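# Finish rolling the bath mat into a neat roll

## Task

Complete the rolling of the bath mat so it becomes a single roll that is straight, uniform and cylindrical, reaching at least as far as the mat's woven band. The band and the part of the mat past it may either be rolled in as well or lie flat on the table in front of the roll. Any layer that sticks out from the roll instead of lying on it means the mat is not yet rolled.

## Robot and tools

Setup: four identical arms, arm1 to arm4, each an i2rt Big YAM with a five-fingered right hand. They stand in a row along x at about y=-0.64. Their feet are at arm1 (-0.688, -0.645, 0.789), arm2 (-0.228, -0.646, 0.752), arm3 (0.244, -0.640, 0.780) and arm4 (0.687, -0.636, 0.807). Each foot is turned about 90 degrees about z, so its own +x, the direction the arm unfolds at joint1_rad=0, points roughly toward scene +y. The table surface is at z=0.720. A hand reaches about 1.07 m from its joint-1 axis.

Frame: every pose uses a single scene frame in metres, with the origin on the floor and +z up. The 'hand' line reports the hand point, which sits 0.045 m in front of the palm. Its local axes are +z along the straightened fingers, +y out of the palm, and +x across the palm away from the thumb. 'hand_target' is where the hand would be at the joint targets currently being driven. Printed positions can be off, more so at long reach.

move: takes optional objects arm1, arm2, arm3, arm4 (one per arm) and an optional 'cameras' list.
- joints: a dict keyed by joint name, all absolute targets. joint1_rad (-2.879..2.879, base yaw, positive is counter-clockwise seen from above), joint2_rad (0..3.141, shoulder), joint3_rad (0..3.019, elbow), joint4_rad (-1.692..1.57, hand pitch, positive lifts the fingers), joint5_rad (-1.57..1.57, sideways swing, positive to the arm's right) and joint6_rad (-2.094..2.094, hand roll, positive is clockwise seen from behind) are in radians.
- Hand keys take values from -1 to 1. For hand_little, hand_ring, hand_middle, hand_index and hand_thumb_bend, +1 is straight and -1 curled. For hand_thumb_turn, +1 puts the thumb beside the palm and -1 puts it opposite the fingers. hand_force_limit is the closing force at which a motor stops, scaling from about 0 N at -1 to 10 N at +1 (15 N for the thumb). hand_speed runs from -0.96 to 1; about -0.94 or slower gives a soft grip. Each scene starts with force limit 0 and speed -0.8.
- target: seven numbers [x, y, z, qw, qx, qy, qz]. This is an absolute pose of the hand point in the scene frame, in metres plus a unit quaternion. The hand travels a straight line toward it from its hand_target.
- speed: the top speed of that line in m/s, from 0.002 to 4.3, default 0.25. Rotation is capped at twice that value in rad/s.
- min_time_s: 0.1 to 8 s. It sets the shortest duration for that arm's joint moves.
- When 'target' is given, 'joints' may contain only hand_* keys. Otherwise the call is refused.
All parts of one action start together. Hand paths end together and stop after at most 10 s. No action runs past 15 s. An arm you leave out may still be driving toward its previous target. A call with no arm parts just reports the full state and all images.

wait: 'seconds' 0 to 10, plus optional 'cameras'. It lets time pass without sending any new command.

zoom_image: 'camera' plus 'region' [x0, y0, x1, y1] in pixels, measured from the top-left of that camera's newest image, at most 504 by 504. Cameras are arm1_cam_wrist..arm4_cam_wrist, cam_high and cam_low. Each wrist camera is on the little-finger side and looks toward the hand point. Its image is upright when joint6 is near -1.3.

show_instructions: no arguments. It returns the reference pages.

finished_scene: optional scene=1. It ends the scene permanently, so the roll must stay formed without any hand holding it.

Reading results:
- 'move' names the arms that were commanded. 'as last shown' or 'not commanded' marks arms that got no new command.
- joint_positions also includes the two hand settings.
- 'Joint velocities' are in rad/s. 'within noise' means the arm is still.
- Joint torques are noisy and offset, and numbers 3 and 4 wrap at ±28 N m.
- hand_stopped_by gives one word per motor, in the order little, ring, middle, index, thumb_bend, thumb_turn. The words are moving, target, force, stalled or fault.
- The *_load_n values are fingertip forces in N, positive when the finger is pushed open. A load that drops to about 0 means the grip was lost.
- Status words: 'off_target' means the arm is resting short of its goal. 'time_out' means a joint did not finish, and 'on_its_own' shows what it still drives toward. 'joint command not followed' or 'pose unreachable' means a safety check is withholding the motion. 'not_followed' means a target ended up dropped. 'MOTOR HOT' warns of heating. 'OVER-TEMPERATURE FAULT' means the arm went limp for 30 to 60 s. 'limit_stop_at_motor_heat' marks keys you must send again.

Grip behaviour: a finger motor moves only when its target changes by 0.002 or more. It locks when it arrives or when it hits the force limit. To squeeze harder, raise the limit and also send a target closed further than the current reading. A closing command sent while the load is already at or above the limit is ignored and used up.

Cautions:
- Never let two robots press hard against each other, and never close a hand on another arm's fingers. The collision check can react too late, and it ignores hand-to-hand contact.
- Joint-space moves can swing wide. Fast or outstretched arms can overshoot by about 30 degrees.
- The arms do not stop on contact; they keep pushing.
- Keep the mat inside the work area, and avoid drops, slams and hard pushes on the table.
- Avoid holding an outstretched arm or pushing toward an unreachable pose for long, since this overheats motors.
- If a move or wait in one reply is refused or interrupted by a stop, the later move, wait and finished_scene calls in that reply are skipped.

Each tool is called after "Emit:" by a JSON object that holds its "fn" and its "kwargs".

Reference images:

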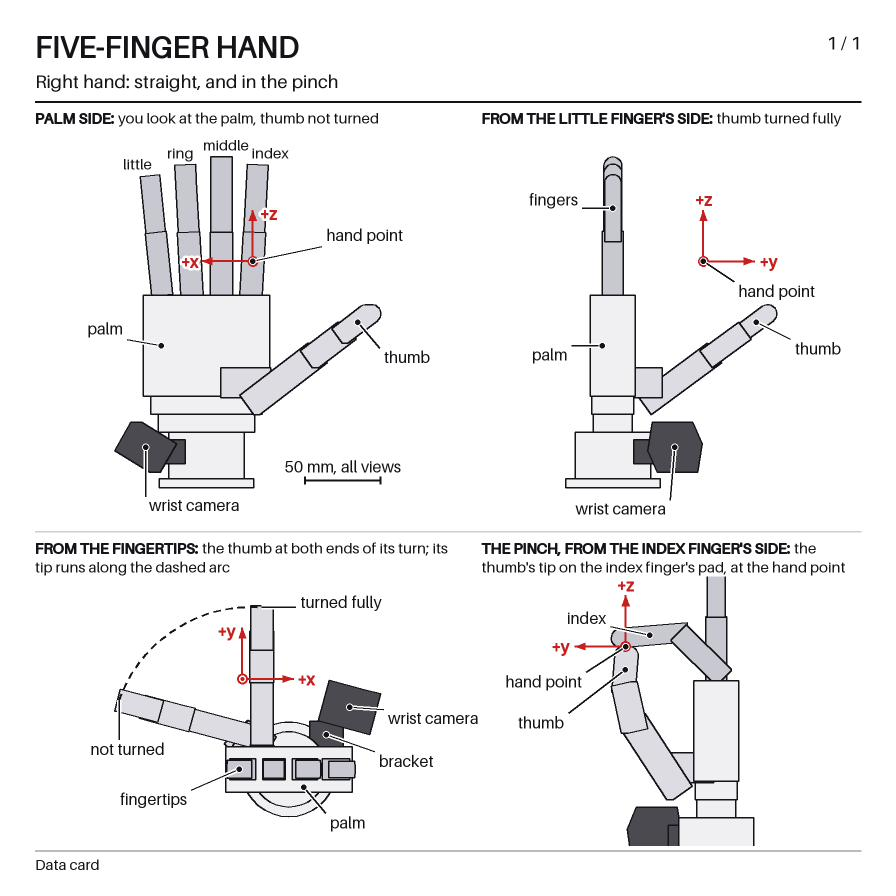

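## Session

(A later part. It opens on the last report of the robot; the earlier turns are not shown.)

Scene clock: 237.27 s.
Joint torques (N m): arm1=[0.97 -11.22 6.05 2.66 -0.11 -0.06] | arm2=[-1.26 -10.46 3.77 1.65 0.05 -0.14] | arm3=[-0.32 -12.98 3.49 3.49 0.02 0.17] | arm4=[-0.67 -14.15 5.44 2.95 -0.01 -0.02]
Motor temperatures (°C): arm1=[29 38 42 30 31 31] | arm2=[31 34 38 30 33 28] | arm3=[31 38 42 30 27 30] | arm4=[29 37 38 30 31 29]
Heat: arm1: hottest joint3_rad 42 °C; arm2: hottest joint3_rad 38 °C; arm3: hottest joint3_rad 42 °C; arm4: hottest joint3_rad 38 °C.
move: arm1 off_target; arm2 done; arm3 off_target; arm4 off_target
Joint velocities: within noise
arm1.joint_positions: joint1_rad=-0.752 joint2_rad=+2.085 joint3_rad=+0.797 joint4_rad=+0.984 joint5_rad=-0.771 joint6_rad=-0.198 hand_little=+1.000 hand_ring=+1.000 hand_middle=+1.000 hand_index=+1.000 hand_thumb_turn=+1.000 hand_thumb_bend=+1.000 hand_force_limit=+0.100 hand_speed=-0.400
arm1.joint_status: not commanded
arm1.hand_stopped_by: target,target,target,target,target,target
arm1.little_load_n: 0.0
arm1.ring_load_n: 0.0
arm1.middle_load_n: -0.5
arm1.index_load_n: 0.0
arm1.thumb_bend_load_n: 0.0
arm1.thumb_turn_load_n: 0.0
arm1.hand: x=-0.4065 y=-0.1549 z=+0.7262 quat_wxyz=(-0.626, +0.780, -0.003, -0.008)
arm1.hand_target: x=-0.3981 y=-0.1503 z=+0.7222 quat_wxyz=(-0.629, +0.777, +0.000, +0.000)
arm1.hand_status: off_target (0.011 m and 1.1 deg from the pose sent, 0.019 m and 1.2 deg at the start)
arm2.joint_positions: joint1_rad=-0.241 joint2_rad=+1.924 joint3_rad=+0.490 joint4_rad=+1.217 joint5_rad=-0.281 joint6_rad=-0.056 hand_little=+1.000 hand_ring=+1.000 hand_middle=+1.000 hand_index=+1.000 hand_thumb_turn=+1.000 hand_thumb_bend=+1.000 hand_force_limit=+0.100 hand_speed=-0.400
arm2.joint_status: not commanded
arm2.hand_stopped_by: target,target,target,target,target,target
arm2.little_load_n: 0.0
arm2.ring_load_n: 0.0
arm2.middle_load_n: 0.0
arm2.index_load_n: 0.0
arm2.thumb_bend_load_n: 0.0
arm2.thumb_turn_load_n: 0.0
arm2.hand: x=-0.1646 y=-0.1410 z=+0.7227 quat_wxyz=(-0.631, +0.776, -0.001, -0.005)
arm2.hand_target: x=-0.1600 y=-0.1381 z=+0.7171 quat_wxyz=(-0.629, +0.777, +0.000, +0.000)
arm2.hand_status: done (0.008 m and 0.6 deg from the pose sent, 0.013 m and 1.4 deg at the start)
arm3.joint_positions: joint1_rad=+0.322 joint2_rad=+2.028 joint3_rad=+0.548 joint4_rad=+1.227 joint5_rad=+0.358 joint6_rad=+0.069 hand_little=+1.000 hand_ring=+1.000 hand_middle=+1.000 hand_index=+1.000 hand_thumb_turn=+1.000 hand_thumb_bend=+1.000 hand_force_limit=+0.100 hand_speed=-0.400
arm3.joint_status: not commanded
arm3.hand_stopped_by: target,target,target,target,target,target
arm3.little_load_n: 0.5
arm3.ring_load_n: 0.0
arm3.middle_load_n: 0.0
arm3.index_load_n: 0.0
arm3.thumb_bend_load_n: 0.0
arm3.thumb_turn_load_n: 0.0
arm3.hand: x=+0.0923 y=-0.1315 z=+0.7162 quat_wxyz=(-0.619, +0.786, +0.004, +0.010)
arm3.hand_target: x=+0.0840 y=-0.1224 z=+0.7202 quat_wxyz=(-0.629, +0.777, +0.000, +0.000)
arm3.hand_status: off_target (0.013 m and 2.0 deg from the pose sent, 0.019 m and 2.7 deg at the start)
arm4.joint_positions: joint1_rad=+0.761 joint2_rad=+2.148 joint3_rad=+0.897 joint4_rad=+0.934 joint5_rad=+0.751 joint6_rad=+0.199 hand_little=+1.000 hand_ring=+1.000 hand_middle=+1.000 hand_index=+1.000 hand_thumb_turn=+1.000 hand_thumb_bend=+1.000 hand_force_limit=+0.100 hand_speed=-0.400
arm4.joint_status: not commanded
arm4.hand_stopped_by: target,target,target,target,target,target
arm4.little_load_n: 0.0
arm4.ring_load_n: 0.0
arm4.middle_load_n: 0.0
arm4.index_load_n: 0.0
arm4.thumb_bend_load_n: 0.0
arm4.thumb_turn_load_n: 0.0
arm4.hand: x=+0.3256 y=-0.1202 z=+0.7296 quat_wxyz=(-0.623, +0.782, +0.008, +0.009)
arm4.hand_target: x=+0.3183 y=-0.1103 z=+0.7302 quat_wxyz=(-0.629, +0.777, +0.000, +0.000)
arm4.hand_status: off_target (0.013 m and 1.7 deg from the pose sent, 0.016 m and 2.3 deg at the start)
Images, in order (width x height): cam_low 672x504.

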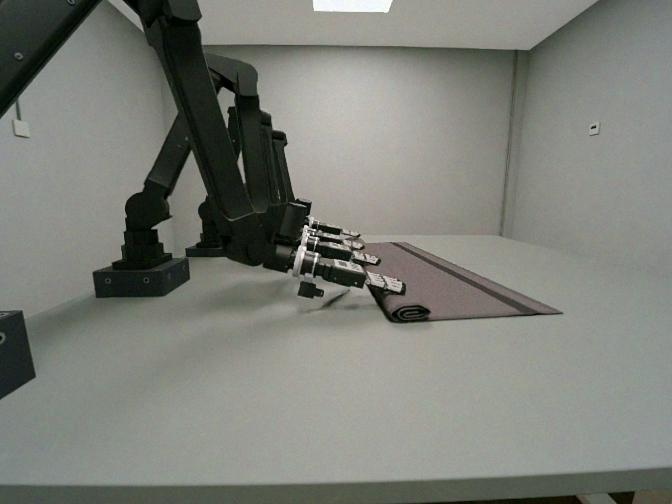

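Emit:
{"fn": "move", "kwargs": {"arm1": {"target": [-0.400, -0.090, 0.718, 0.6293, -0.7771, 0, 0], "speed": 0.08}, "arm2": {"target": [-0.162, -0.074, 0.713, 0.6293, -0.7771, 0, 0], "speed": 0.08}, "arm3": {"target": [0.082, -0.0565, 0.714, 0.6293, -0.7771, 0, 0], "speed": 0.08}, "arm4": {"target": [0.316, -0.050, 0.724, 0.6293, -0.7771, 0, 0], "speed": 0.08}, "cameras": ["cam_low", "cam_high"]}}

Emit:
{"fn": "zoom_image", "kwargs": {"camera": "cam_low", "region": [280, 220, 460, 340]}}

Scene clock: 239.07 s.
Joint torques (N m): arm1=[1.61 -12.16 7.12 1.99 -0.1 -0.03] | arm2=[0.91 -11.93 5.49 1.24 0.18 -0.03] | arm3=[-2.2 -14.86 5.14 2 0.11 0.05] | arm4=[-0.85 -15.91 6.65 1.78 0.01 -0.16]
Motor temperatures (°C): arm1=[29 38 42 30 31 31] | arm2=[31 34 38 30 33 28] | arm3=[31 38 41 30 27 30] | arm4=[29 36 38 30 31 29]
Heat: arm1: hottest joint3_rad 42 °C; arm2: hottest joint3_rad 38 °C; arm3: hottest joint3_rad 41 °C; arm4: hottest joint3_rad 38 °C.
move: arm1 off_target; arm2 done; arm3 off_target; arm4 off_target
Joint velocities: within noise
arm1.joint_positions: joint1_rad=-0.674 joint2_rad=+2.136 joint3_rad=+0.922 joint4_rad=+0.956 joint5_rad=-0.686 joint6_rad=-0.181 hand_little=+1.000 hand_ring=+1.000 hand_middle=+1.000 hand_index=+1.000 hand_thumb_turn=+1.000 hand_thumb_bend=+1.000 hand_force_limit=+0.100 hand_speed=-0.400
arm1.joint_status: not commanded
arm1.hand_stopped_by: target,target,target,target,target,target
arm1.little_load_n: 0.0
arm1.ring_load_n: 0.0
arm1.middle_load_n: 0.0
arm1.index_load_n: 0.0
arm1.thumb_bend_load_n: 0.0
arm1.thumb_turn_load_n: -0.5
arm1.hand: x=-0.3993 y=-0.0971 z=+0.7277 quat_wxyz=(-0.633, +0.774, +0.004, +0.007)
arm1.hand_target: x=-0.4002 y=-0.0904 z=+0.7182 quat_wxyz=(-0.629, +0.777, +0.000, +0.000)
arm1.hand_status: off_target (0.012 m and 1.1 deg from the pose sent, 0.066 m and 1.2 deg at the start)
arm2.joint_positions: joint1_rad=-0.205 joint2_rad=+1.986 joint3_rad=+0.653 joint4_rad=+1.121 joint5_rad=-0.236 joint6_rad=-0.055 hand_little=+1.000 hand_ring=+1.000 hand_middle=+1.000 hand_index=+1.000 hand_thumb_turn=+1.000 hand_thumb_bend=+1.000 hand_force_limit=+0.100 hand_speed=-0.400
arm2.joint_status: not commanded
arm2.hand_stopped_by: target,target,target,target,target,target
arm2.little_load_n: 0.0
arm2.ring_load_n: 0.0
arm2.middle_load_n: 0.0
arm2.index_load_n: 0.0
arm2.thumb_bend_load_n: 0.0
arm2.thumb_turn_load_n: 0.0
arm2.hand: x=-0.1596 y=-0.0811 z=+0.7176 quat_wxyz=(-0.632, +0.775, -0.001, +0.002)
arm2.hand_target: x=-0.1622 y=-0.0743 z=+0.7131 quat_wxyz=(-0.629, +0.777, +0.000, +0.000)
arm2.hand_status: done (0.009 m and 0.4 deg from the pose sent, 0.068 m and 0.6 deg at the start)
arm3.joint_positions: joint1_rad=+0.292 joint2_rad=+2.082 joint3_rad=+0.712 joint4_rad=+1.148 joint5_rad=+0.306 joint6_rad=+0.069 hand_little=+1.000 hand_ring=+1.000 hand_middle=+1.000 hand_index=+1.000 hand_thumb_turn=+1.000 hand_thumb_bend=+1.000 hand_force_limit=+0.100 hand_speed=-0.400
arm3.joint_status: not commanded
arm3.hand_stopped_by: target,target,target,target,target,target
arm3.little_load_n: 0.0
arm3.ring_load_n: 0.0
arm3.middle_load_n: 0.0
arm3.index_load_n: 0.0
arm3.thumb_bend_load_n: 0.0
arm3.thumb_turn_load_n: 0.0
arm3.hand: x=+0.0778 y=-0.0704 z=+0.7170 quat_wxyz=(-0.629, +0.778, +0.005, -0.005)
arm3.hand_target: x=+0.0823 y=-0.0571 z=+0.7143 quat_wxyz=(-0.629, +0.777, +0.000, +0.000)
arm3.hand_status: off_target (0.015 m and 0.8 deg from the pose sent, 0.076 m and 2.0 deg at the start)
arm4.joint_positions: joint1_rad=+0.688 joint2_rad=+2.217 joint3_rad=+1.035 joint4_rad=+0.900 joint5_rad=+0.676 joint6_rad=+0.188 hand_little=+1.000 hand_ring=+1.000 hand_middle=+1.000 hand_index=+1.000 hand_thumb_turn=+1.000 hand_thumb_bend=+1.000 hand_force_limit=+0.100 hand_speed=-0.400
arm4.joint_status: not commanded
arm4.hand_stopped_by: target,target,target,target,target,target
arm4.little_load_n: 0.0
arm4.ring_load_n: 0.0
arm4.middle_load_n: 0.0
arm4.index_load_n: 0.0
arm4.thumb_bend_load_n: 0.0
arm4.thumb_turn_load_n: 0.0
arm4.hand: x=+0.3195 y=-0.0618 z=+0.7258 quat_wxyz=(-0.627, +0.779, +0.000, -0.003)
arm4.hand_target: x=+0.3163 y=-0.0504 z=+0.7244 quat_wxyz=(-0.629, +0.777, +0.000, +0.000)
arm4.hand_status: off_target (0.012 m and 0.5 deg from the pose sent, 0.071 m and 1.7 deg at the start)
pictures: cam_high, cam_low
Images, in order (width x height): cam_high 672x504, cam_low 672x504.

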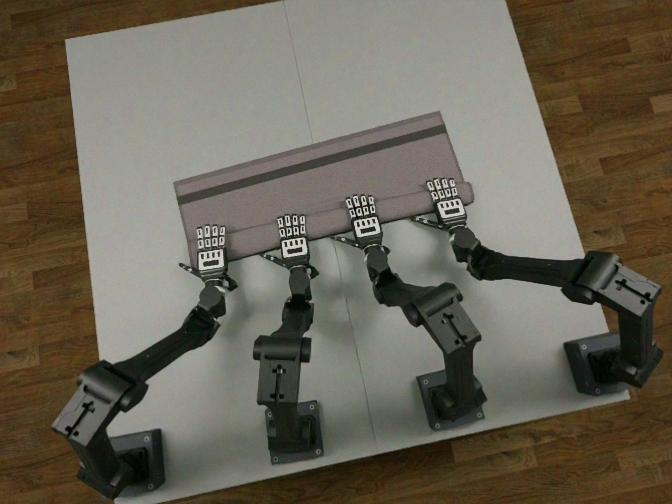

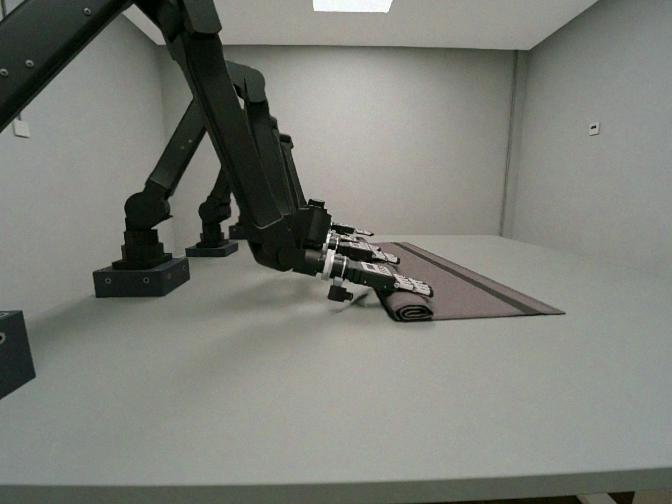

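Scaled by 2.800 from the camera's image (finer frame: 960x720).

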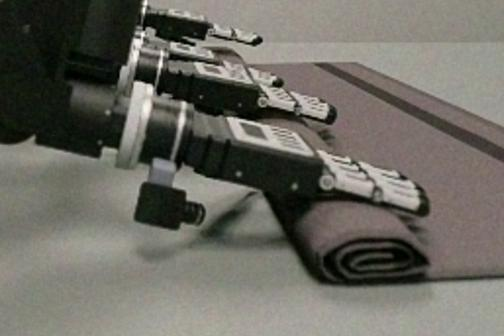

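Emit:
{"fn": "move", "kwargs": {"arm1": {"target": [-0.400, -0.102, 0.83, 0.5736, -0.8192, 0, 0], "speed": 0.15, "joints": {"hand_speed": -0.4}}, "arm2": {"target": [-0.160, -0.088, 0.83, 0.5736, -0.8192, 0, 0], "speed": 0.15, "joints": {"hand_speed": -0.4}}, "arm3": {"target": [0.082, -0.077, 0.83, 0.5736, -0.8192, 0, 0], "speed": 0.15, "joints": {"hand_speed": -0.4}}, "arm4": {"target": [0.318, -0.064, 0.84, 0.5736, -0.8192, 0, 0], "speed": 0.15, "joints": {"hand_speed": -0.4}}, "cameras": []}}

Emit:
{"fn": "move", "kwargs": {"arm1": {"joints": {"hand_little": 0.75, "hand_ring": 0.75, "hand_middle": 0.75, "hand_index": 0.75, "hand_thumb_bend": 0.88, "hand_thumb_turn": -1}}, "arm2": {"joints": {"hand_little": 0.75, "hand_ring": 0.75, "hand_middle": 0.75, "hand_index": 0.75, "hand_thumb_bend": 0.88, "hand_thumb_turn": -1}}, "arm3": {"joints": {"hand_little": 0.75, "hand_ring": 0.75, "hand_middle": 0.75, "hand_index": 0.75, "hand_thumb_bend": 0.88, "hand_thumb_turn": -1}}, "arm4": {"joints": {"hand_little": 0.75, "hand_ring": 0.75, "hand_middle": 0.75, "hand_index": 0.75, "hand_thumb_bend": 0.88, "hand_thumb_turn": -1}}, "cameras": ["cam_low", "cam_high"]}}

Emit:
{"fn": "zoom_image", "kwargs": {"camera": "cam_low", "region": [300, 220, 460, 340]}}

Emit:
{"fn": "zoom_image", "kwargs": {"camera": "cam_high", "region": [140, 80, 500, 320]}}

Scene clock: 242.73 s.
Joint torques (N m): arm1=[2.14 -13.45 10.11 1.69 -0.17 -0.18] | arm2=[-0.38 -12.16 9.98 1.33 0.1 -0.11] | arm3=[-1.85 -16.09 7.09 2.07 0.08 0.22] | arm4=[-1.26 -16.97 7.94 1.72 0.09 0.02]
Motor temperatures (°C): arm1=[29 38 42 30 31 31] | arm2=[31 34 38 30 33 28] | arm3=[31 38 41 30 27 30] | arm4=[29 37 38 30 31 29]
Heat: arm1: hottest joint3_rad 42 °C; arm2: hottest joint3_rad 38 °C; arm3: hottest joint3_rad 41 °C; arm4: hottest joint3_rad 38 °C.
move: arm1 off_target; arm2 off_target; arm3 off_target; arm4 off_target
Joint velocities: within noise
arm1.joint_positions: joint1_rad=-0.672 joint2_rad=+1.805 joint3_rad=+0.925 joint4_rad=+0.417 joint5_rad=-0.651 joint6_rad=-0.268 hand_little=+1.000 hand_ring=+1.000 hand_middle=+1.000 hand_index=+1.000 hand_thumb_turn=+1.000 hand_thumb_bend=+1.000 hand_force_limit=+0.100 hand_speed=-0.400
arm1.joint_status: all done
arm1.hand_stopped_by: target,target,target,target,target,target
arm1.little_load_n: 0.0
arm1.ring_load_n: 0.0
arm1.middle_load_n: 0.0
arm1.index_load_n: 0.0
arm1.thumb_bend_load_n: 0.0
arm1.thumb_turn_load_n: 0.0
arm1.hand: x=-0.4043 y=-0.1154 z=+0.8201 quat_wxyz=(-0.568, +0.823, -0.011, -0.007)
arm1.hand_target: x=-0.4003 y=-0.1025 z=+0.8302 quat_wxyz=(-0.574, +0.819, +0.000, +0.000)
arm1.hand_status: off_target (0.017 m and 1.7 deg from the pose sent, 0.102 m and 8.6 deg at the start)
arm2.joint_positions: joint1_rad=-0.205 joint2_rad=+1.562 joint3_rad=+0.679 joint4_rad=+0.481 joint5_rad=-0.227 joint6_rad=-0.077 hand_little=+1.000 hand_ring=+1.000 hand_middle=+1.000 hand_index=+1.000 hand_thumb_turn=+1.000 hand_thumb_bend=+1.000 hand_force_limit=+0.100 hand_speed=-0.400
arm2.joint_status: all done
arm2.hand_stopped_by: target,target,target,target,target,target
arm2.little_load_n: 0.0
arm2.ring_load_n: 0.0
arm2.middle_load_n: 0.0
arm2.index_load_n: 0.0
arm2.thumb_bend_load_n: 0.0
arm2.thumb_turn_load_n: 0.0
arm2.hand: x=-0.1619 y=-0.1041 z=+0.8107 quat_wxyz=(-0.558, +0.830, -0.009, -0.006)
arm2.hand_target: x=-0.1602 y=-0.0889 z=+0.8302 quat_wxyz=(-0.573, +0.819, +0.000, +0.000)
arm2.hand_status: off_target (0.025 m and 2.5 deg from the pose sent, 0.113 m and 8.4 deg at the start)
arm3.joint_positions: joint1_rad=+0.292 joint2_rad=+1.671 joint3_rad=+0.712 joint4_rad=+0.561 joint5_rad=+0.299 joint6_rad=+0.095 hand_little=+1.000 hand_ring=+1.000 hand_middle=+1.000 hand_index=+1.000 hand_thumb_turn=+1.000 hand_thumb_bend=+1.000 hand_force_limit=+0.100 hand_speed=-0.400
arm3.joint_status: all done
arm3.hand_stopped_by: target,target,target,target,target,target
arm3.little_load_n: 0.0
arm3.ring_load_n: 0.0
arm3.middle_load_n: 0.0
arm3.index_load_n: 0.0
arm3.thumb_bend_load_n: 0.0
arm3.thumb_turn_load_n: -0.5
arm3.hand: x=+0.0814 y=-0.0894 z=+0.8102 quat_wxyz=(-0.561, +0.828, +0.013, +0.006)
arm3.hand_target: x=+0.0823 y=-0.0775 z=+0.8301 quat_wxyz=(-0.574, +0.819, +0.000, +0.000)
arm3.hand_status: off_target (0.023 m and 2.4 deg from the pose sent, 0.113 m and 7.9 deg at the start)
arm4.joint_positions: joint1_rad=+0.683 joint2_rad=+1.905 joint3_rad=+1.035 joint4_rad=+0.392 joint5_rad=+0.639 joint6_rad=+0.270 hand_little=+1.000 hand_ring=+1.000 hand_middle=+1.000 hand_index=+1.000 hand_thumb_turn=+1.000 hand_thumb_bend=+1.000 hand_force_limit=+0.100 hand_speed=-0.400
arm4.joint_status: all done
arm4.hand_stopped_by: target,target,target,target,target,target
arm4.little_load_n: 0.0
arm4.ring_load_n: 0.0
arm4.middle_load_n: 0.0
arm4.index_load_n: 0.0
arm4.thumb_bend_load_n: 0.0
arm4.thumb_turn_load_n: 0.0
arm4.hand: x=+0.3231 y=-0.0771 z=+0.8203 quat_wxyz=(-0.564, +0.826, +0.012, +0.010)
arm4.hand_target: x=+0.3183 y=-0.0645 z=+0.8404 quat_wxyz=(-0.574, +0.819, +0.000, +0.000)
arm4.hand_status: off_target (0.024 m and 2.3 deg from the pose sent, 0.114 m and 7.7 deg at the start)

Scene clock: 244.93 s.
Joint torques (N m): arm1=[3.25 -12.4 10.44 1.76 -0.21 -0.14] | arm2=[-0.56 -12.69 9.85 1.2 0.02 -0.1] | arm3=[-1.79 -16.03 7.08 2.07 0.08 0.19] | arm4=[-1.85 -16.62 8.05 1.92 0.11 -0.01]
Motor temperatures (°C): arm1=[29 38 42 30 31 31] | arm2=[31 34 38 30 33 28] | arm3=[31 38 41 30 27 30] | arm4=[29 36 38 30 31 29]
Heat: arm1: hottest joint3_rad 42 °C; arm2: hottest joint3_rad 38 °C; arm3: hottest joint3_rad 41 °C; arm4: hottest joint3_rad 38 °C.
move: arm1 done; arm2 done; arm3 done; arm4 done
Joint velocities: within noise
arm1.joint_positions: joint1_rad=-0.672 joint2_rad=+1.805 joint3_rad=+0.925 joint4_rad=+0.417 joint5_rad=-0.650 joint6_rad=-0.270 hand_little=+0.750 hand_ring=+0.750 hand_middle=+0.750 hand_index=+0.750 hand_thumb_turn=-1.000 hand_thumb_bend=+0.880 hand_force_limit=+0.100 hand_speed=-0.400
arm1.joint_status: all done
arm1.hand_stopped_by: target,target,target,target,target,target
arm1.little_load_n: 0.0
arm1.ring_load_n: 0.0
arm1.middle_load_n: 0.0
arm1.index_load_n: 0.0
arm1.thumb_bend_load_n: 0.0
arm1.thumb_turn_load_n: 0.0
arm1.hand: x=-0.4041 y=-0.1154 z=+0.8200 quat_wxyz=(-0.567, +0.823, -0.010, -0.006)
arm1.hand_target: x=-0.4003 y=-0.1025 z=+0.8302 quat_wxyz=(-0.574, +0.819, +0.000, +0.000)
arm1.hand_status: not commanded
arm2.joint_positions: joint1_rad=-0.205 joint2_rad=+1.562 joint3_rad=+0.679 joint4_rad=+0.481 joint5_rad=-0.227 joint6_rad=-0.078 hand_little=+0.750 hand_ring=+0.750 hand_middle=+0.750 hand_index=+0.750 hand_thumb_turn=-1.000 hand_thumb_bend=+0.880 hand_force_limit=+0.100 hand_speed=-0.400
arm2.joint_status: all done
arm2.hand_stopped_by: target,target,target,target,target,target
arm2.little_load_n: 0.0
arm2.ring_load_n: 0.0
arm2.middle_load_n: 0.0
arm2.index_load_n: 0.0
arm2.thumb_bend_load_n: 0.0
arm2.thumb_turn_load_n: 0.5
arm2.hand: x=-0.1618 y=-0.1042 z=+0.8106 quat_wxyz=(-0.558, +0.830, -0.008, -0.006)
arm2.hand_target: x=-0.1601 y=-0.0889 z=+0.8302 quat_wxyz=(-0.574, +0.819, +0.000, +0.000)
arm2.hand_status: not commanded
arm3.joint_positions: joint1_rad=+0.292 joint2_rad=+1.671 joint3_rad=+0.712 joint4_rad=+0.560 joint5_rad=+0.299 joint6_rad=+0.097 hand_little=+0.750 hand_ring=+0.750 hand_middle=+0.750 hand_index=+0.750 hand_thumb_turn=-1.000 hand_thumb_bend=+0.880 hand_force_limit=+0.100 hand_speed=-0.400
arm3.joint_status: all done
arm3.hand_stopped_by: target,target,target,target,target,target
arm3.little_load_n: 0.0
arm3.ring_load_n: 0.0
arm3.middle_load_n: 0.0
arm3.index_load_n: 0.0
arm3.thumb_bend_load_n: 0.0
arm3.thumb_turn_load_n: 0.0
arm3.hand: x=+0.0813 y=-0.0894 z=+0.8102 quat_wxyz=(-0.561, +0.828, +0.012, +0.006)
arm3.hand_target: x=+0.0823 y=-0.0775 z=+0.8301 quat_wxyz=(-0.574, +0.819, +0.000, +0.000)
arm3.hand_status: not commanded
arm4.joint_positions: joint1_rad=+0.683 joint2_rad=+1.905 joint3_rad=+1.035 joint4_rad=+0.392 joint5_rad=+0.639 joint6_rad=+0.271 hand_little=+0.750 hand_ring=+0.750 hand_middle=+0.750 hand_index=+0.750 hand_thumb_turn=-1.000 hand_thumb_bend=+0.880 hand_force_limit=+0.100 hand_speed=-0.400
arm4.joint_status: all done
arm4.hand_stopped_by: target,target,target,target,target,target
arm4.little_load_n: 0.0
arm4.ring_load_n: 0.0
arm4.middle_load_n: 0.0
arm4.index_load_n: 0.0
arm4.thumb_bend_load_n: 0.0
arm4.thumb_turn_load_n: 0.0
arm4.hand: x=+0.3232 y=-0.0770 z=+0.8203 quat_wxyz=(-0.564, +0.826, +0.012, +0.009)
arm4.hand_target: x=+0.3185 y=-0.0644 z=+0.8404 quat_wxyz=(-0.574, +0.819, +0.000, +0.000)
arm4.hand_status: not commanded
pictures: cam_high, cam_low
Images, in order (width x height): cam_high 672x504, cam_low 672x504.

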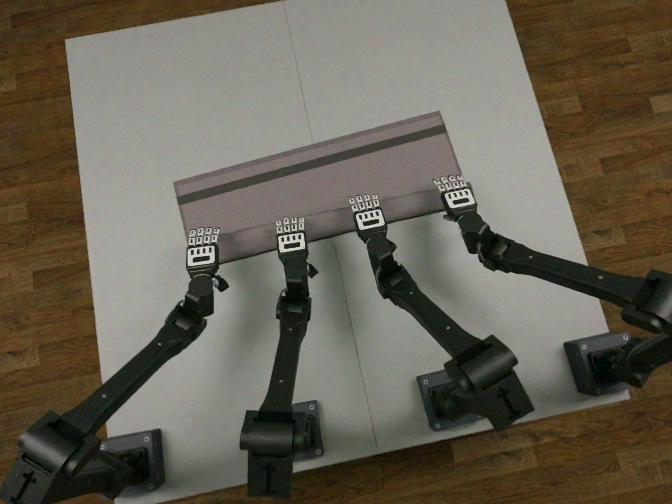

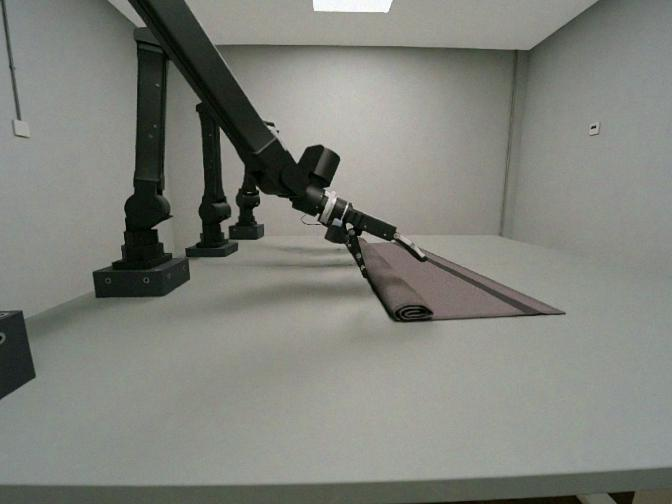

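Scaled by 3.150 from the camera's image (finer frame: 960x720).

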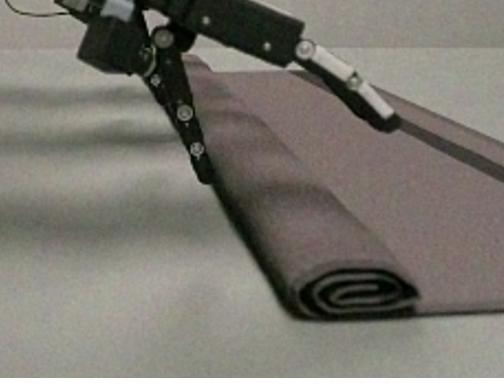

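Scaled by 1.400 from the camera's image (finer frame: 960x720).

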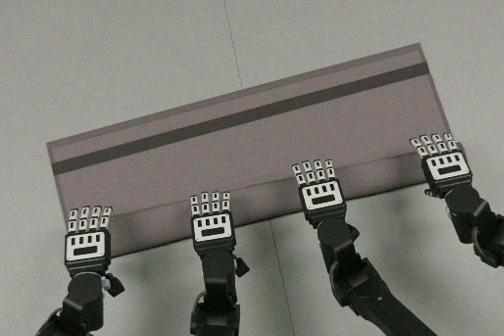

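Emit:
{"fn": "move", "kwargs": {"arm1": {"target": [-0.400, -0.096, 0.754, 0.5736, -0.8192, 0, 0], "speed": 0.08}, "arm2": {"target": [-0.160, -0.083, 0.752, 0.5736, -0.8192, 0, 0], "speed": 0.08}, "arm3": {"target": [0.082, -0.070, 0.754, 0.5736, -0.8192, 0, 0], "speed": 0.08}, "arm4": {"target": [0.318, -0.058, 0.762, 0.5736, -0.8192, 0, 0], "speed": 0.08}, "cameras": ["cam_low"]}}

Emit:
{"fn": "zoom_image", "kwargs": {"camera": "cam_low", "region": [300, 220, 460, 340]}}

Scene clock: 247.17 s.
Joint torques (N m): arm1=[2.73 -13.04 8.88 2.89 -0.25 -0.12] | arm2=[0.09 -9.99 6.22 1.52 0.21 -0.12] | arm3=[-2.14 -13.22 5.83 3.43 0.14 0.13] | arm4=[-1.55 -13.57 7.43 2.84 0.14 -0.08]
Motor temperatures (°C): arm1=[29 38 41 30 31 31] | arm2=[31 34 38 30 33 28] | arm3=[31 38 41 30 27 30] | arm4=[29 36 38 30 31 29]
Heat: arm1: hottest joint3_rad 41 °C; arm2: hottest joint3_rad 38 °C; arm3: hottest joint3_rad 41 °C; arm4: hottest joint3_rad 38 °C.
move: arm1 off_target; arm2 off_target; arm3 off_target; arm4 off_target
Joint velocities: within noise
arm1.joint_positions: joint1_rad=-0.665 joint2_rad=+1.971 joint3_rad=+0.928 joint4_rad=+0.582 joint5_rad=-0.643 joint6_rad=-0.270 hand_little=+0.750 hand_ring=+0.750 hand_middle=+0.750 hand_index=+0.750 hand_thumb_turn=-1.000 hand_thumb_bend=+0.880 hand_force_limit=+0.100 hand_speed=-0.400
arm1.joint_status: not commanded
arm1.hand_stopped_by: target,target,target,target,target,target
arm1.little_load_n: 0.0
arm1.ring_load_n: 0.0
arm1.middle_load_n: 0.0
arm1.index_load_n: 0.0
arm1.thumb_bend_load_n: 0.5
arm1.thumb_turn_load_n: 0.0
arm1.hand: x=-0.4034 y=-0.1096 z=+0.7537 quat_wxyz=(-0.567, +0.824, -0.009, -0.005)
arm1.hand_target: x=-0.4003 y=-0.0964 z=+0.7543 quat_wxyz=(-0.574, +0.819, +0.000, +0.000)
arm1.hand_status: off_target (0.014 m and 1.5 deg from the pose sent, 0.069 m and 1.6 deg at the start)
arm2.joint_positions: joint1_rad=-0.205 joint2_rad=+1.750 joint3_rad=+0.679 joint4_rad=+0.724 joint5_rad=-0.227 joint6_rad=-0.076 hand_little=+0.750 hand_ring=+0.750 hand_middle=+0.750 hand_index=+0.750 hand_thumb_turn=-1.000 hand_thumb_bend=+0.880 hand_force_limit=+0.100 hand_speed=-0.400
arm2.joint_status: not commanded
arm2.hand_stopped_by: target,target,target,target,target,target
arm2.little_load_n: 0.0
arm2.ring_load_n: 0.0
arm2.middle_load_n: 0.0
arm2.index_load_n: 0.0
arm2.thumb_bend_load_n: 0.5
arm2.thumb_turn_load_n: 0.0
arm2.hand: x=-0.1578 y=-0.0858 z=+0.7637 quat_wxyz=(-0.580, +0.815, -0.005, -0.001)
arm2.hand_target: x=-0.1601 y=-0.0835 z=+0.7522 quat_wxyz=(-0.574, +0.819, +0.000, +0.000)
arm2.hand_status: off_target (0.012 m and 1.1 deg from the pose sent, 0.062 m and 2.4 deg at the start)
arm3.joint_positions: joint1_rad=+0.290 joint2_rad=+1.851 joint3_rad=+0.712 joint4_rad=+0.754 joint5_rad=+0.293 joint6_rad=+0.101 hand_little=+0.750 hand_ring=+0.750 hand_middle=+0.750 hand_index=+0.750 hand_thumb_turn=-1.000 hand_thumb_bend=+0.880 hand_force_limit=+0.100 hand_speed=-0.400
arm3.joint_status: not commanded
arm3.hand_stopped_by: target,target,target,target,target,target
arm3.little_load_n: 0.0
arm3.ring_load_n: 0.0
arm3.middle_load_n: 0.0
arm3.index_load_n: 0.0
arm3.thumb_bend_load_n: 1.0
arm3.thumb_turn_load_n: 0.0
arm3.hand: x=+0.0782 y=-0.0826 z=+0.7544 quat_wxyz=(-0.566, +0.824, +0.010, +0.001)
arm3.hand_target: x=+0.0822 y=-0.0706 z=+0.7541 quat_wxyz=(-0.573, +0.819, +0.000, +0.000)
arm3.hand_status: off_target (0.013 m and 1.6 deg from the pose sent, 0.060 m and 2.4 deg at the start)
arm4.joint_positions: joint1_rad=+0.677 joint2_rad=+2.036 joint3_rad=+1.037 joint4_rad=+0.543 joint5_rad=+0.633 joint6_rad=+0.275 hand_little=+0.750 hand_ring=+0.750 hand_middle=+0.750 hand_index=+0.750 hand_thumb_turn=-1.000 hand_thumb_bend=+0.880 hand_force_limit=+0.100 hand_speed=-0.400
arm4.joint_status: not commanded
arm4.hand_stopped_by: target,target,target,target,target,target
arm4.little_load_n: 0.0
arm4.ring_load_n: 0.0
arm4.middle_load_n: 0.0
arm4.index_load_n: 0.0
arm4.thumb_bend_load_n: 1.0
arm4.thumb_turn_load_n: 0.0
arm4.hand: x=+0.3215 y=-0.0703 z=+0.7680 quat_wxyz=(-0.570, +0.822, +0.006, +0.002)
arm4.hand_target: x=+0.3185 y=-0.0586 z=+0.7623 quat_wxyz=(-0.574, +0.819, +0.000, +0.000)
arm4.hand_status: off_target (0.014 m and 0.8 deg from the pose sent, 0.061 m and 2.2 deg at the start)
Images, in order (width x height): cam_low 672x504.

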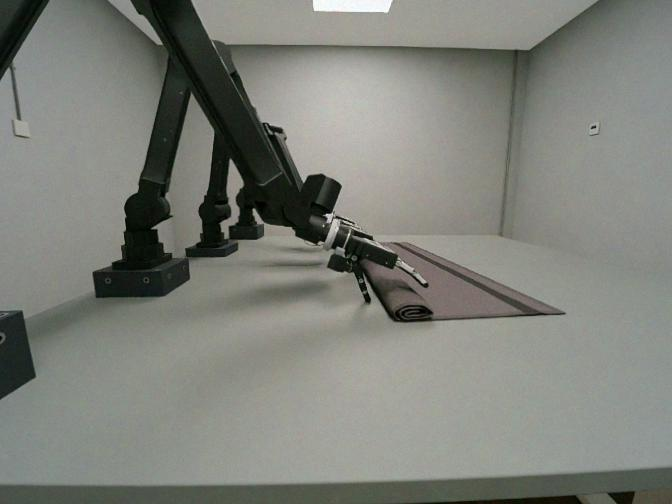

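Scaled by 3.150 from the camera's image (finer frame: 960x720).

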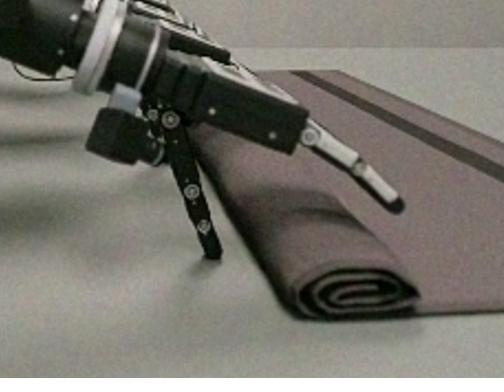

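Emit:
{"fn": "move", "kwargs": {"arm1": {"target": [-0.400, -0.082, 0.756, 0.5736, -0.8192, 0, 0], "speed": 0.08}, "arm2": {"target": [-0.160, -0.075, 0.750, 0.5736, -0.8192, 0, 0], "speed": 0.08}, "arm3": {"target": [0.084, -0.054, 0.756, 0.5736, -0.8192, 0, 0], "speed": 0.08}, "arm4": {"target": [0.318, -0.044, 0.763, 0.5736, -0.8192, 0, 0], "speed": 0.08}, "cameras": []}}

Emit:
{"fn": "move", "kwargs": {"arm1": {"joints": {"hand_speed": -0.8, "hand_force_limit": 0.1, "hand_little": 0.48, "hand_ring": 0.48, "hand_middle": 0.48, "hand_index": 0.48, "hand_thumb_bend": 0.6}}, "arm2": {"joints": {"hand_speed": -0.8, "hand_force_limit": 0.1, "hand_little": 0.48, "hand_ring": 0.48, "hand_middle": 0.48, "hand_index": 0.48, "hand_thumb_bend": 0.6}}, "arm3": {"joints": {"hand_speed": -0.8, "hand_force_limit": 0.1, "hand_little": 0.48, "hand_ring": 0.48, "hand_middle": 0.48, "hand_index": 0.48, "hand_thumb_bend": 0.6}}, "arm4": {"joints": {"hand_speed": -0.8, "hand_force_limit": 0.1, "hand_little": 0.48, "hand_ring": 0.48, "hand_middle": 0.48, "hand_index": 0.48, "hand_thumb_bend": 0.6}}, "cameras": ["cam_low"]}}

Emit:
{"fn": "zoom_image", "kwargs": {"camera": "cam_low", "region": [300, 220, 460, 340]}}

Scene clock: 249.00 s.
Joint torques (N m): arm1=[2.49 -12.81 9.09 2.11 -0.26 -0.09] | arm2=[-0.5 -9.17 8.12 1.4 0.32 -0.15] | arm3=[-2.14 -14.1 6.82 2.35 0.12 0.07] | arm4=[-1.55 -14.86 7.62 2.25 0.09 -0.16]
Motor temperatures (°C): arm1=[29 37 41 30 31 31] | arm2=[31 34 38 30 33 28] | arm3=[31 38 41 30 27 30] | arm4=[29 36 38 30 31 29]
Heat: arm1: hottest joint3_rad 41 °C; arm2: hottest joint3_rad 38 °C; arm3: hottest joint3_rad 41 °C; arm4: hottest joint3_rad 38 °C.
move: arm1 off_target; arm2 off_target; arm3 off_target; arm4 off_target
Joint velocities: within noise
arm1.joint_positions: joint1_rad=-0.647 joint2_rad=+1.977 joint3_rad=+0.959 joint4_rad=+0.582 joint5_rad=-0.628 joint6_rad=-0.270 hand_little=+0.750 hand_ring=+0.750 hand_middle=+0.750 hand_index=+0.750 hand_thumb_turn=-1.000 hand_thumb_bend=+0.880 hand_force_limit=+0.100 hand_speed=-0.400
arm1.joint_status: not commanded
arm1.hand_stopped_by: target,target,target,target,target,target
arm1.little_load_n: 0.0
arm1.ring_load_n: 0.0
arm1.middle_load_n: 0.0
arm1.index_load_n: 0.0
arm1.thumb_bend_load_n: 0.5
arm1.thumb_turn_load_n: 0.0
arm1.hand: x=-0.4014 y=-0.0938 z=+0.7605 quat_wxyz=(-0.573, +0.820, -0.001, +0.002)
arm1.hand_target: x=-0.4003 y=-0.0826 z=+0.7560 quat_wxyz=(-0.573, +0.819, +0.000, +0.000)
arm1.hand_status: off_target (0.013 m and 0.3 deg from the pose sent, 0.028 m and 1.5 deg at the start)
arm2.joint_positions: joint1_rad=-0.203 joint2_rad=+1.753 joint3_rad=+0.683 joint4_rad=+0.726 joint5_rad=-0.227 joint6_rad=-0.076 hand_little=+0.750 hand_ring=+0.750 hand_middle=+0.750 hand_index=+0.750 hand_thumb_turn=-1.000 hand_thumb_bend=+0.881 hand_force_limit=+0.100 hand_speed=-0.400
arm2.joint_status: not commanded
arm2.hand_stopped_by: target,target,target,target,target,target
arm2.little_load_n: 0.0
arm2.ring_load_n: 0.0
arm2.middle_load_n: 0.0
arm2.index_load_n: 0.0
arm2.thumb_bend_load_n: 2.0
arm2.thumb_turn_load_n: 0.0
arm2.hand: x=-0.1586 y=-0.0841 z=+0.7639 quat_wxyz=(-0.581, +0.814, -0.004, -0.001)
arm2.hand_target: x=-0.1601 y=-0.0759 z=+0.7503 quat_wxyz=(-0.574, +0.819, +0.000, +0.000)
arm2.hand_status: off_target (0.017 m and 1.2 deg from the pose sent, 0.018 m and 1.1 deg at the start)
arm3.joint_positions: joint1_rad=+0.275 joint2_rad=+1.870 joint3_rad=+0.742 joint4_rad=+0.755 joint5_rad=+0.279 joint6_rad=+0.103 hand_little=+0.750 hand_ring=+0.750 hand_middle=+0.750 hand_index=+0.750 hand_thumb_turn=-1.000 hand_thumb_bend=+0.880 hand_force_limit=+0.100 hand_speed=-0.400
arm3.joint_status: not commanded
arm3.hand_stopped_by: target,target,target,target,target,target
arm3.little_load_n: 0.0
arm3.ring_load_n: 0.0
arm3.middle_load_n: 0.0
arm3.index_load_n: -0.5
arm3.thumb_bend_load_n: 0.0
arm3.thumb_turn_load_n: -0.5
arm3.hand: x=+0.0804 y=-0.0695 z=+0.7551 quat_wxyz=(-0.570, +0.822, +0.007, -0.002)
arm3.hand_target: x=+0.0844 y=-0.0546 z=+0.7564 quat_wxyz=(-0.574, +0.819, +0.000, +0.000)
arm3.hand_status: off_target (0.016 m and 1.0 deg from the pose sent, 0.029 m and 1.6 deg at the start)
arm4.joint_positions: joint1_rad=+0.664 joint2_rad=+2.055 joint3_rad=+1.069 joint4_rad=+0.544 joint5_rad=+0.618 joint6_rad=+0.276 hand_little=+0.750 hand_ring=+0.750 hand_middle=+0.750 hand_index=+0.750 hand_thumb_turn=-1.000 hand_thumb_bend=+0.880 hand_force_limit=+0.100 hand_speed=-0.400
arm4.joint_status: not commanded
arm4.hand_stopped_by: target,target,target,target,target,target
arm4.little_load_n: 0.0
arm4.ring_load_n: 0.0
arm4.middle_load_n: 0.0
arm4.index_load_n: -0.5
arm4.thumb_bend_load_n: 0.0
arm4.thumb_turn_load_n: 0.0
arm4.hand: x=+0.3186 y=-0.0568 z=+0.7686 quat_wxyz=(-0.573, +0.820, +0.001, -0.004)
arm4.hand_target: x=+0.3184 y=-0.0445 z=+0.7633 quat_wxyz=(-0.574, +0.819, +0.000, +0.000)
arm4.hand_status: off_target (0.014 m and 0.5 deg from the pose sent, 0.027 m and 0.8 deg at the start)

Scene clock: 250.47 s.
Joint torques (N m): arm1=[3.02 -13.68 9.24 2 -0.22 0.01] | arm2=[-0.15 -10.93 7.06 1.03 0.14 -0.12] | arm3=[-2.08 -14.74 6.76 2.36 0.14 0.07] | arm4=[-1.26 -15.68 7.47 2.19 0.12 -0.15]
Motor temperatures (°C): arm1=[29 37 41 30 31 31] | arm2=[31 34 38 30 33 28] | arm3=[31 38 41 30 27 30] | arm4=[29 36 38 30 31 29]
Heat: arm1: hottest joint3_rad 41 °C; arm2: hottest joint3_rad 38 °C; arm3: hottest joint3_rad 41 °C; arm4: hottest joint3_rad 38 °C.
move: arm1 done; arm2 done; arm3 done; arm4 done
Joint velocities: within noise
arm1.joint_positions: joint1_rad=-0.647 joint2_rad=+1.979 joint3_rad=+0.959 joint4_rad=+0.582 joint5_rad=-0.627 joint6_rad=-0.269 hand_little=+0.480 hand_ring=+0.480 hand_middle=+0.480 hand_index=+0.480 hand_thumb_turn=-1.000 hand_thumb_bend=+0.601 hand_force_limit=+0.100 hand_speed=-0.800
arm1.joint_status: all done
arm1.hand_stopped_by: target,target,target,target,target,target
arm1.little_load_n: -0.5
arm1.ring_load_n: 0.0
arm1.middle_load_n: -0.5
arm1.index_load_n: 0.0
arm1.thumb_bend_load_n: 1.0
arm1.thumb_turn_load_n: 1.0
arm1.hand: x=-0.4015 y=-0.0941 z=+0.7594 quat_wxyz=(-0.572, +0.820, -0.002, +0.002)
arm1.hand_target: x=-0.4003 y=-0.0825 z=+0.7562 quat_wxyz=(-0.574, +0.819, +0.000, +0.000)
arm1.hand_status: not commanded
arm2.joint_positions: joint1_rad=-0.201 joint2_rad=+1.776 joint3_rad=+0.693 joint4_rad=+0.731 joint5_rad=-0.223 joint6_rad=-0.074 hand_little=+0.480 hand_ring=+0.480 hand_middle=+0.480 hand_index=+0.480 hand_thumb_turn=-1.000 hand_thumb_bend=+0.600 hand_force_limit=+0.100 hand_speed=-0.800
arm2.joint_status: all done
arm2.hand_stopped_by: target,target,target,target,target,target
arm2.little_load_n: 0.0
arm2.ring_load_n: 0.0
arm2.middle_load_n: 0.0
arm2.index_load_n: 0.0
arm2.thumb_bend_load_n: 0.0
arm2.thumb_turn_load_n: 0.0
arm2.hand: x=-0.1585 y=-0.0811 z=+0.7567 quat_wxyz=(-0.578, +0.816, -0.006, -0.002)
arm2.hand_target: x=-0.1600 y=-0.0759 z=+0.7504 quat_wxyz=(-0.574, +0.819, +0.000, +0.000)
arm2.hand_status: not commanded
arm3.joint_positions: joint1_rad=+0.274 joint2_rad=+1.878 joint3_rad=+0.742 joint4_rad=+0.755 joint5_rad=+0.278 joint6_rad=+0.103 hand_little=+0.480 hand_ring=+0.480 hand_middle=+0.480 hand_index=+0.480 hand_thumb_turn=-1.000 hand_thumb_bend=+0.601 hand_force_limit=+0.100 hand_speed=-0.800
arm3.joint_status: all done
arm3.hand_stopped_by: target,target,target,target,target,target
arm3.little_load_n: 0.0
arm3.ring_load_n: 0.0
arm3.middle_load_n: 0.0
arm3.index_load_n: 0.0
arm3.thumb_bend_load_n: 0.5
arm3.thumb_turn_load_n: 0.0
arm3.hand: x=+0.0811 y=-0.0706 z=+0.7508 quat_wxyz=(-0.567, +0.824, +0.007, -0.001)
arm3.hand_target: x=+0.0844 y=-0.0546 z=+0.7562 quat_wxyz=(-0.574, +0.819, +0.000, +0.000)
arm3.hand_status: not commanded
arm4.joint_positions: joint1_rad=+0.662 joint2_rad=+2.065 joint3_rad=+1.071 joint4_rad=+0.544 joint5_rad=+0.617 joint6_rad=+0.276 hand_little=+0.480 hand_ring=+0.480 hand_middle=+0.480 hand_index=+0.480 hand_thumb_turn=-1.000 hand_thumb_bend=+0.600 hand_force_limit=+0.100 hand_speed=-0.800
arm4.joint_status: all done
arm4.hand_stopped_by: target,target,target,target,target,target
arm4.little_load_n: 0.0
arm4.ring_load_n: 0.0
arm4.middle_load_n: 0.0
arm4.index_load_n: 0.0
arm4.thumb_bend_load_n: 0.0
arm4.thumb_turn_load_n: 0.0
arm4.hand: x=+0.3203 y=-0.0571 z=+0.7623 quat_wxyz=(-0.570, +0.822, +0.002, -0.002)
arm4.hand_target: x=+0.3184 y=-0.0445 z=+0.7632 quat_wxyz=(-0.574, +0.819, +0.000, +0.000)
arm4.hand_status: not commanded
Images, in order (width x height): cam_low 672x504.

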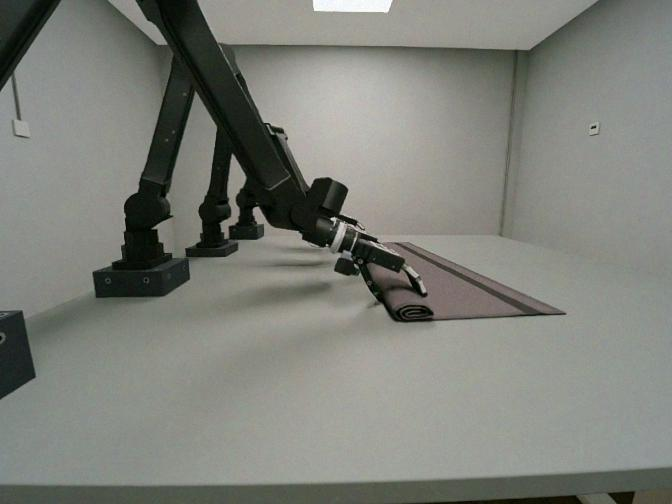

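Scaled by 3.150 from the camera's image (finer frame: 960x720).

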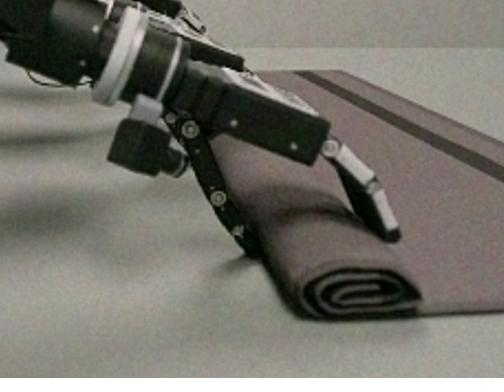

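Emit:
{"fn": "move", "kwargs": {"arm1": {"joints": {"hand_little": 0.37, "hand_ring": 0.37, "hand_middle": 0.37, "hand_index": 0.37, "hand_thumb_bend": 0.42}}, "arm2": {"joints": {"hand_little": 0.37, "hand_ring": 0.37, "hand_middle": 0.37, "hand_index": 0.37, "hand_thumb_bend": 0.42}}, "arm3": {"joints": {"hand_little": 0.37, "hand_ring": 0.37, "hand_middle": 0.37, "hand_index": 0.37, "hand_thumb_bend": 0.42}}, "arm4": {"joints": {"hand_little": 0.37, "hand_ring": 0.37, "hand_middle": 0.37, "hand_index": 0.37, "hand_thumb_bend": 0.42}}, "cameras": ["cam_low"]}}

Emit:
{"fn": "zoom_image", "kwargs": {"camera": "cam_low", "region": [300, 220, 460, 340]}}

Scene clock: 251.83 s.
Joint torques (N m): arm1=[1.55 -11.81 8.99 2.13 -0.17 -0.04] | arm2=[0.09 -12.22 6.3 1.26 0.08 -0.1] | arm3=[-2.02 -14.97 6.37 2.36 0.13 0.07] | arm4=[-1.85 -15.33 7.34 2.18 0.2 -0.22]
Motor temperatures (°C): arm1=[29 37 41 30 31 31] | arm2=[31 34 38 30 33 28] | arm3=[31 38 41 30 27 30] | arm4=[29 36 38 30 31 29]
Heat: arm1: hottest joint3_rad 41 °C; arm2: hottest joint3_rad 38 °C; arm3: hottest joint3_rad 41 °C; arm4: hottest joint3_rad 38 °C.
move: arm1 done; arm2 done; arm3 done; arm4 done
Joint velocities: within noise
arm1.joint_positions: joint1_rad=-0.647 joint2_rad=+1.979 joint3_rad=+0.959 joint4_rad=+0.582 joint5_rad=-0.627 joint6_rad=-0.269 hand_little=+0.370 hand_ring=+0.370 hand_middle=+0.370 hand_index=+0.370 hand_thumb_turn=-1.000 hand_thumb_bend=+0.421 hand_force_limit=+0.100 hand_speed=-0.800
arm1.joint_status: all done
arm1.hand_stopped_by: target,target,target,target,target,target
arm1.little_load_n: 0.0
arm1.ring_load_n: 0.0
arm1.middle_load_n: 0.0
arm1.index_load_n: 0.0
arm1.thumb_bend_load_n: 1.0
arm1.thumb_turn_load_n: 1.0
arm1.hand: x=-0.4016 y=-0.0941 z=+0.7592 quat_wxyz=(-0.572, +0.820, -0.002, +0.002)
arm1.hand_target: x=-0.4003 y=-0.0826 z=+0.7560 quat_wxyz=(-0.574, +0.819, +0.000, +0.000)
arm1.hand_status: not commanded
arm2.joint_positions: joint1_rad=-0.201 joint2_rad=+1.778 joint3_rad=+0.700 joint4_rad=+0.731 joint5_rad=-0.220 joint6_rad=-0.075 hand_little=+0.370 hand_ring=+0.370 hand_middle=+0.371 hand_index=+0.370 hand_thumb_turn=-1.000 hand_thumb_bend=+0.420 hand_force_limit=+0.100 hand_speed=-0.800
arm2.joint_status: all done
arm2.hand_stopped_by: target,target,target,target,target,target
arm2.little_load_n: 0.0
arm2.ring_load_n: 0.5
arm2.middle_load_n: 2.0
arm2.index_load_n: 0.0
arm2.thumb_bend_load_n: 0.0
arm2.thumb_turn_load_n: 0.0
arm2.hand: x=-0.1570 y=-0.0781 z=+0.7583 quat_wxyz=(-0.580, +0.815, -0.006, +0.000)
arm2.hand_target: x=-0.1600 y=-0.0760 z=+0.7503 quat_wxyz=(-0.574, +0.819, +0.000, +0.000)
arm2.hand_status: not commanded
arm3.joint_positions: joint1_rad=+0.274 joint2_rad=+1.878 joint3_rad=+0.748 joint4_rad=+0.755 joint5_rad=+0.278 joint6_rad=+0.103 hand_little=+0.370 hand_ring=+0.370 hand_middle=+0.370 hand_index=+0.370 hand_thumb_turn=-1.000 hand_thumb_bend=+0.421 hand_force_limit=+0.100 hand_speed=-0.800
arm3.joint_status: all done
arm3.hand_stopped_by: target,target,target,target,target,target
arm3.little_load_n: 0.0
arm3.ring_load_n: 0.0
arm3.middle_load_n: 2.0
arm3.index_load_n: 0.0
arm3.thumb_bend_load_n: 1.0
arm3.thumb_turn_load_n: 0.5
arm3.hand: x=+0.0805 y=-0.0674 z=+0.7533 quat_wxyz=(-0.569, +0.822, +0.006, -0.002)
arm3.hand_target: x=+0.0841 y=-0.0546 z=+0.7563 quat_wxyz=(-0.574, +0.819, +0.000, +0.000)
arm3.hand_status: not commanded
arm4.joint_positions: joint1_rad=+0.662 joint2_rad=+2.067 joint3_rad=+1.071 joint4_rad=+0.544 joint5_rad=+0.617 joint6_rad=+0.276 hand_little=+0.370 hand_ring=+0.370 hand_middle=+0.370 hand_index=+0.370 hand_thumb_turn=-1.000 hand_thumb_bend=+0.421 hand_force_limit=+0.100 hand_speed=-0.800
arm4.joint_status: all done
arm4.hand_stopped_by: target,target,target,target,target,target
arm4.little_load_n: 0.0
arm4.ring_load_n: 0.0
arm4.middle_load_n: 1.0
arm4.index_load_n: 0.5
arm4.thumb_bend_load_n: 1.0
arm4.thumb_turn_load_n: 0.5
arm4.hand: x=+0.3205 y=-0.0573 z=+0.7613 quat_wxyz=(-0.569, +0.822, +0.003, -0.001)
arm4.hand_target: x=+0.3184 y=-0.0445 z=+0.7633 quat_wxyz=(-0.574, +0.819, +0.000, +0.000)
arm4.hand_status: not commanded
Images, in order (width x height): cam_low 672x504.

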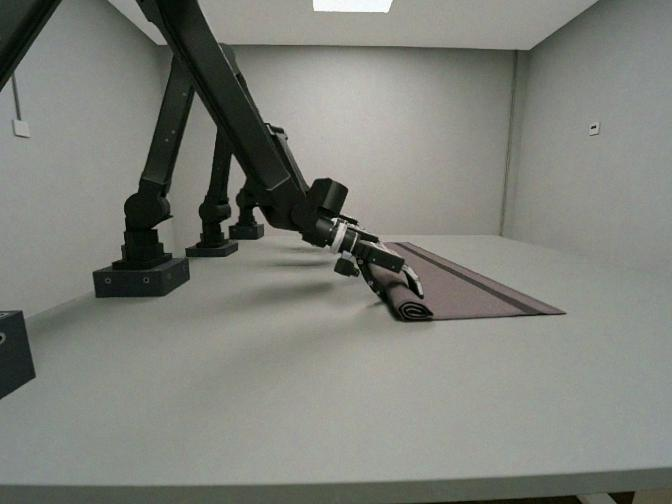

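Scaled by 3.150 from the camera's image (finer frame: 960x720).

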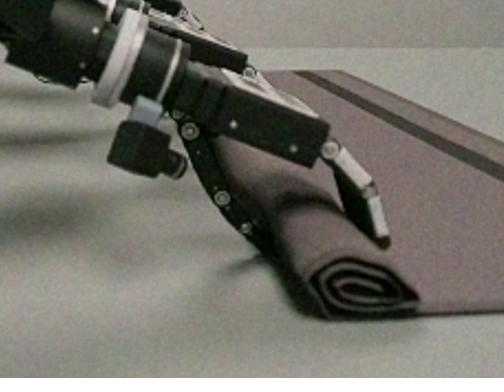

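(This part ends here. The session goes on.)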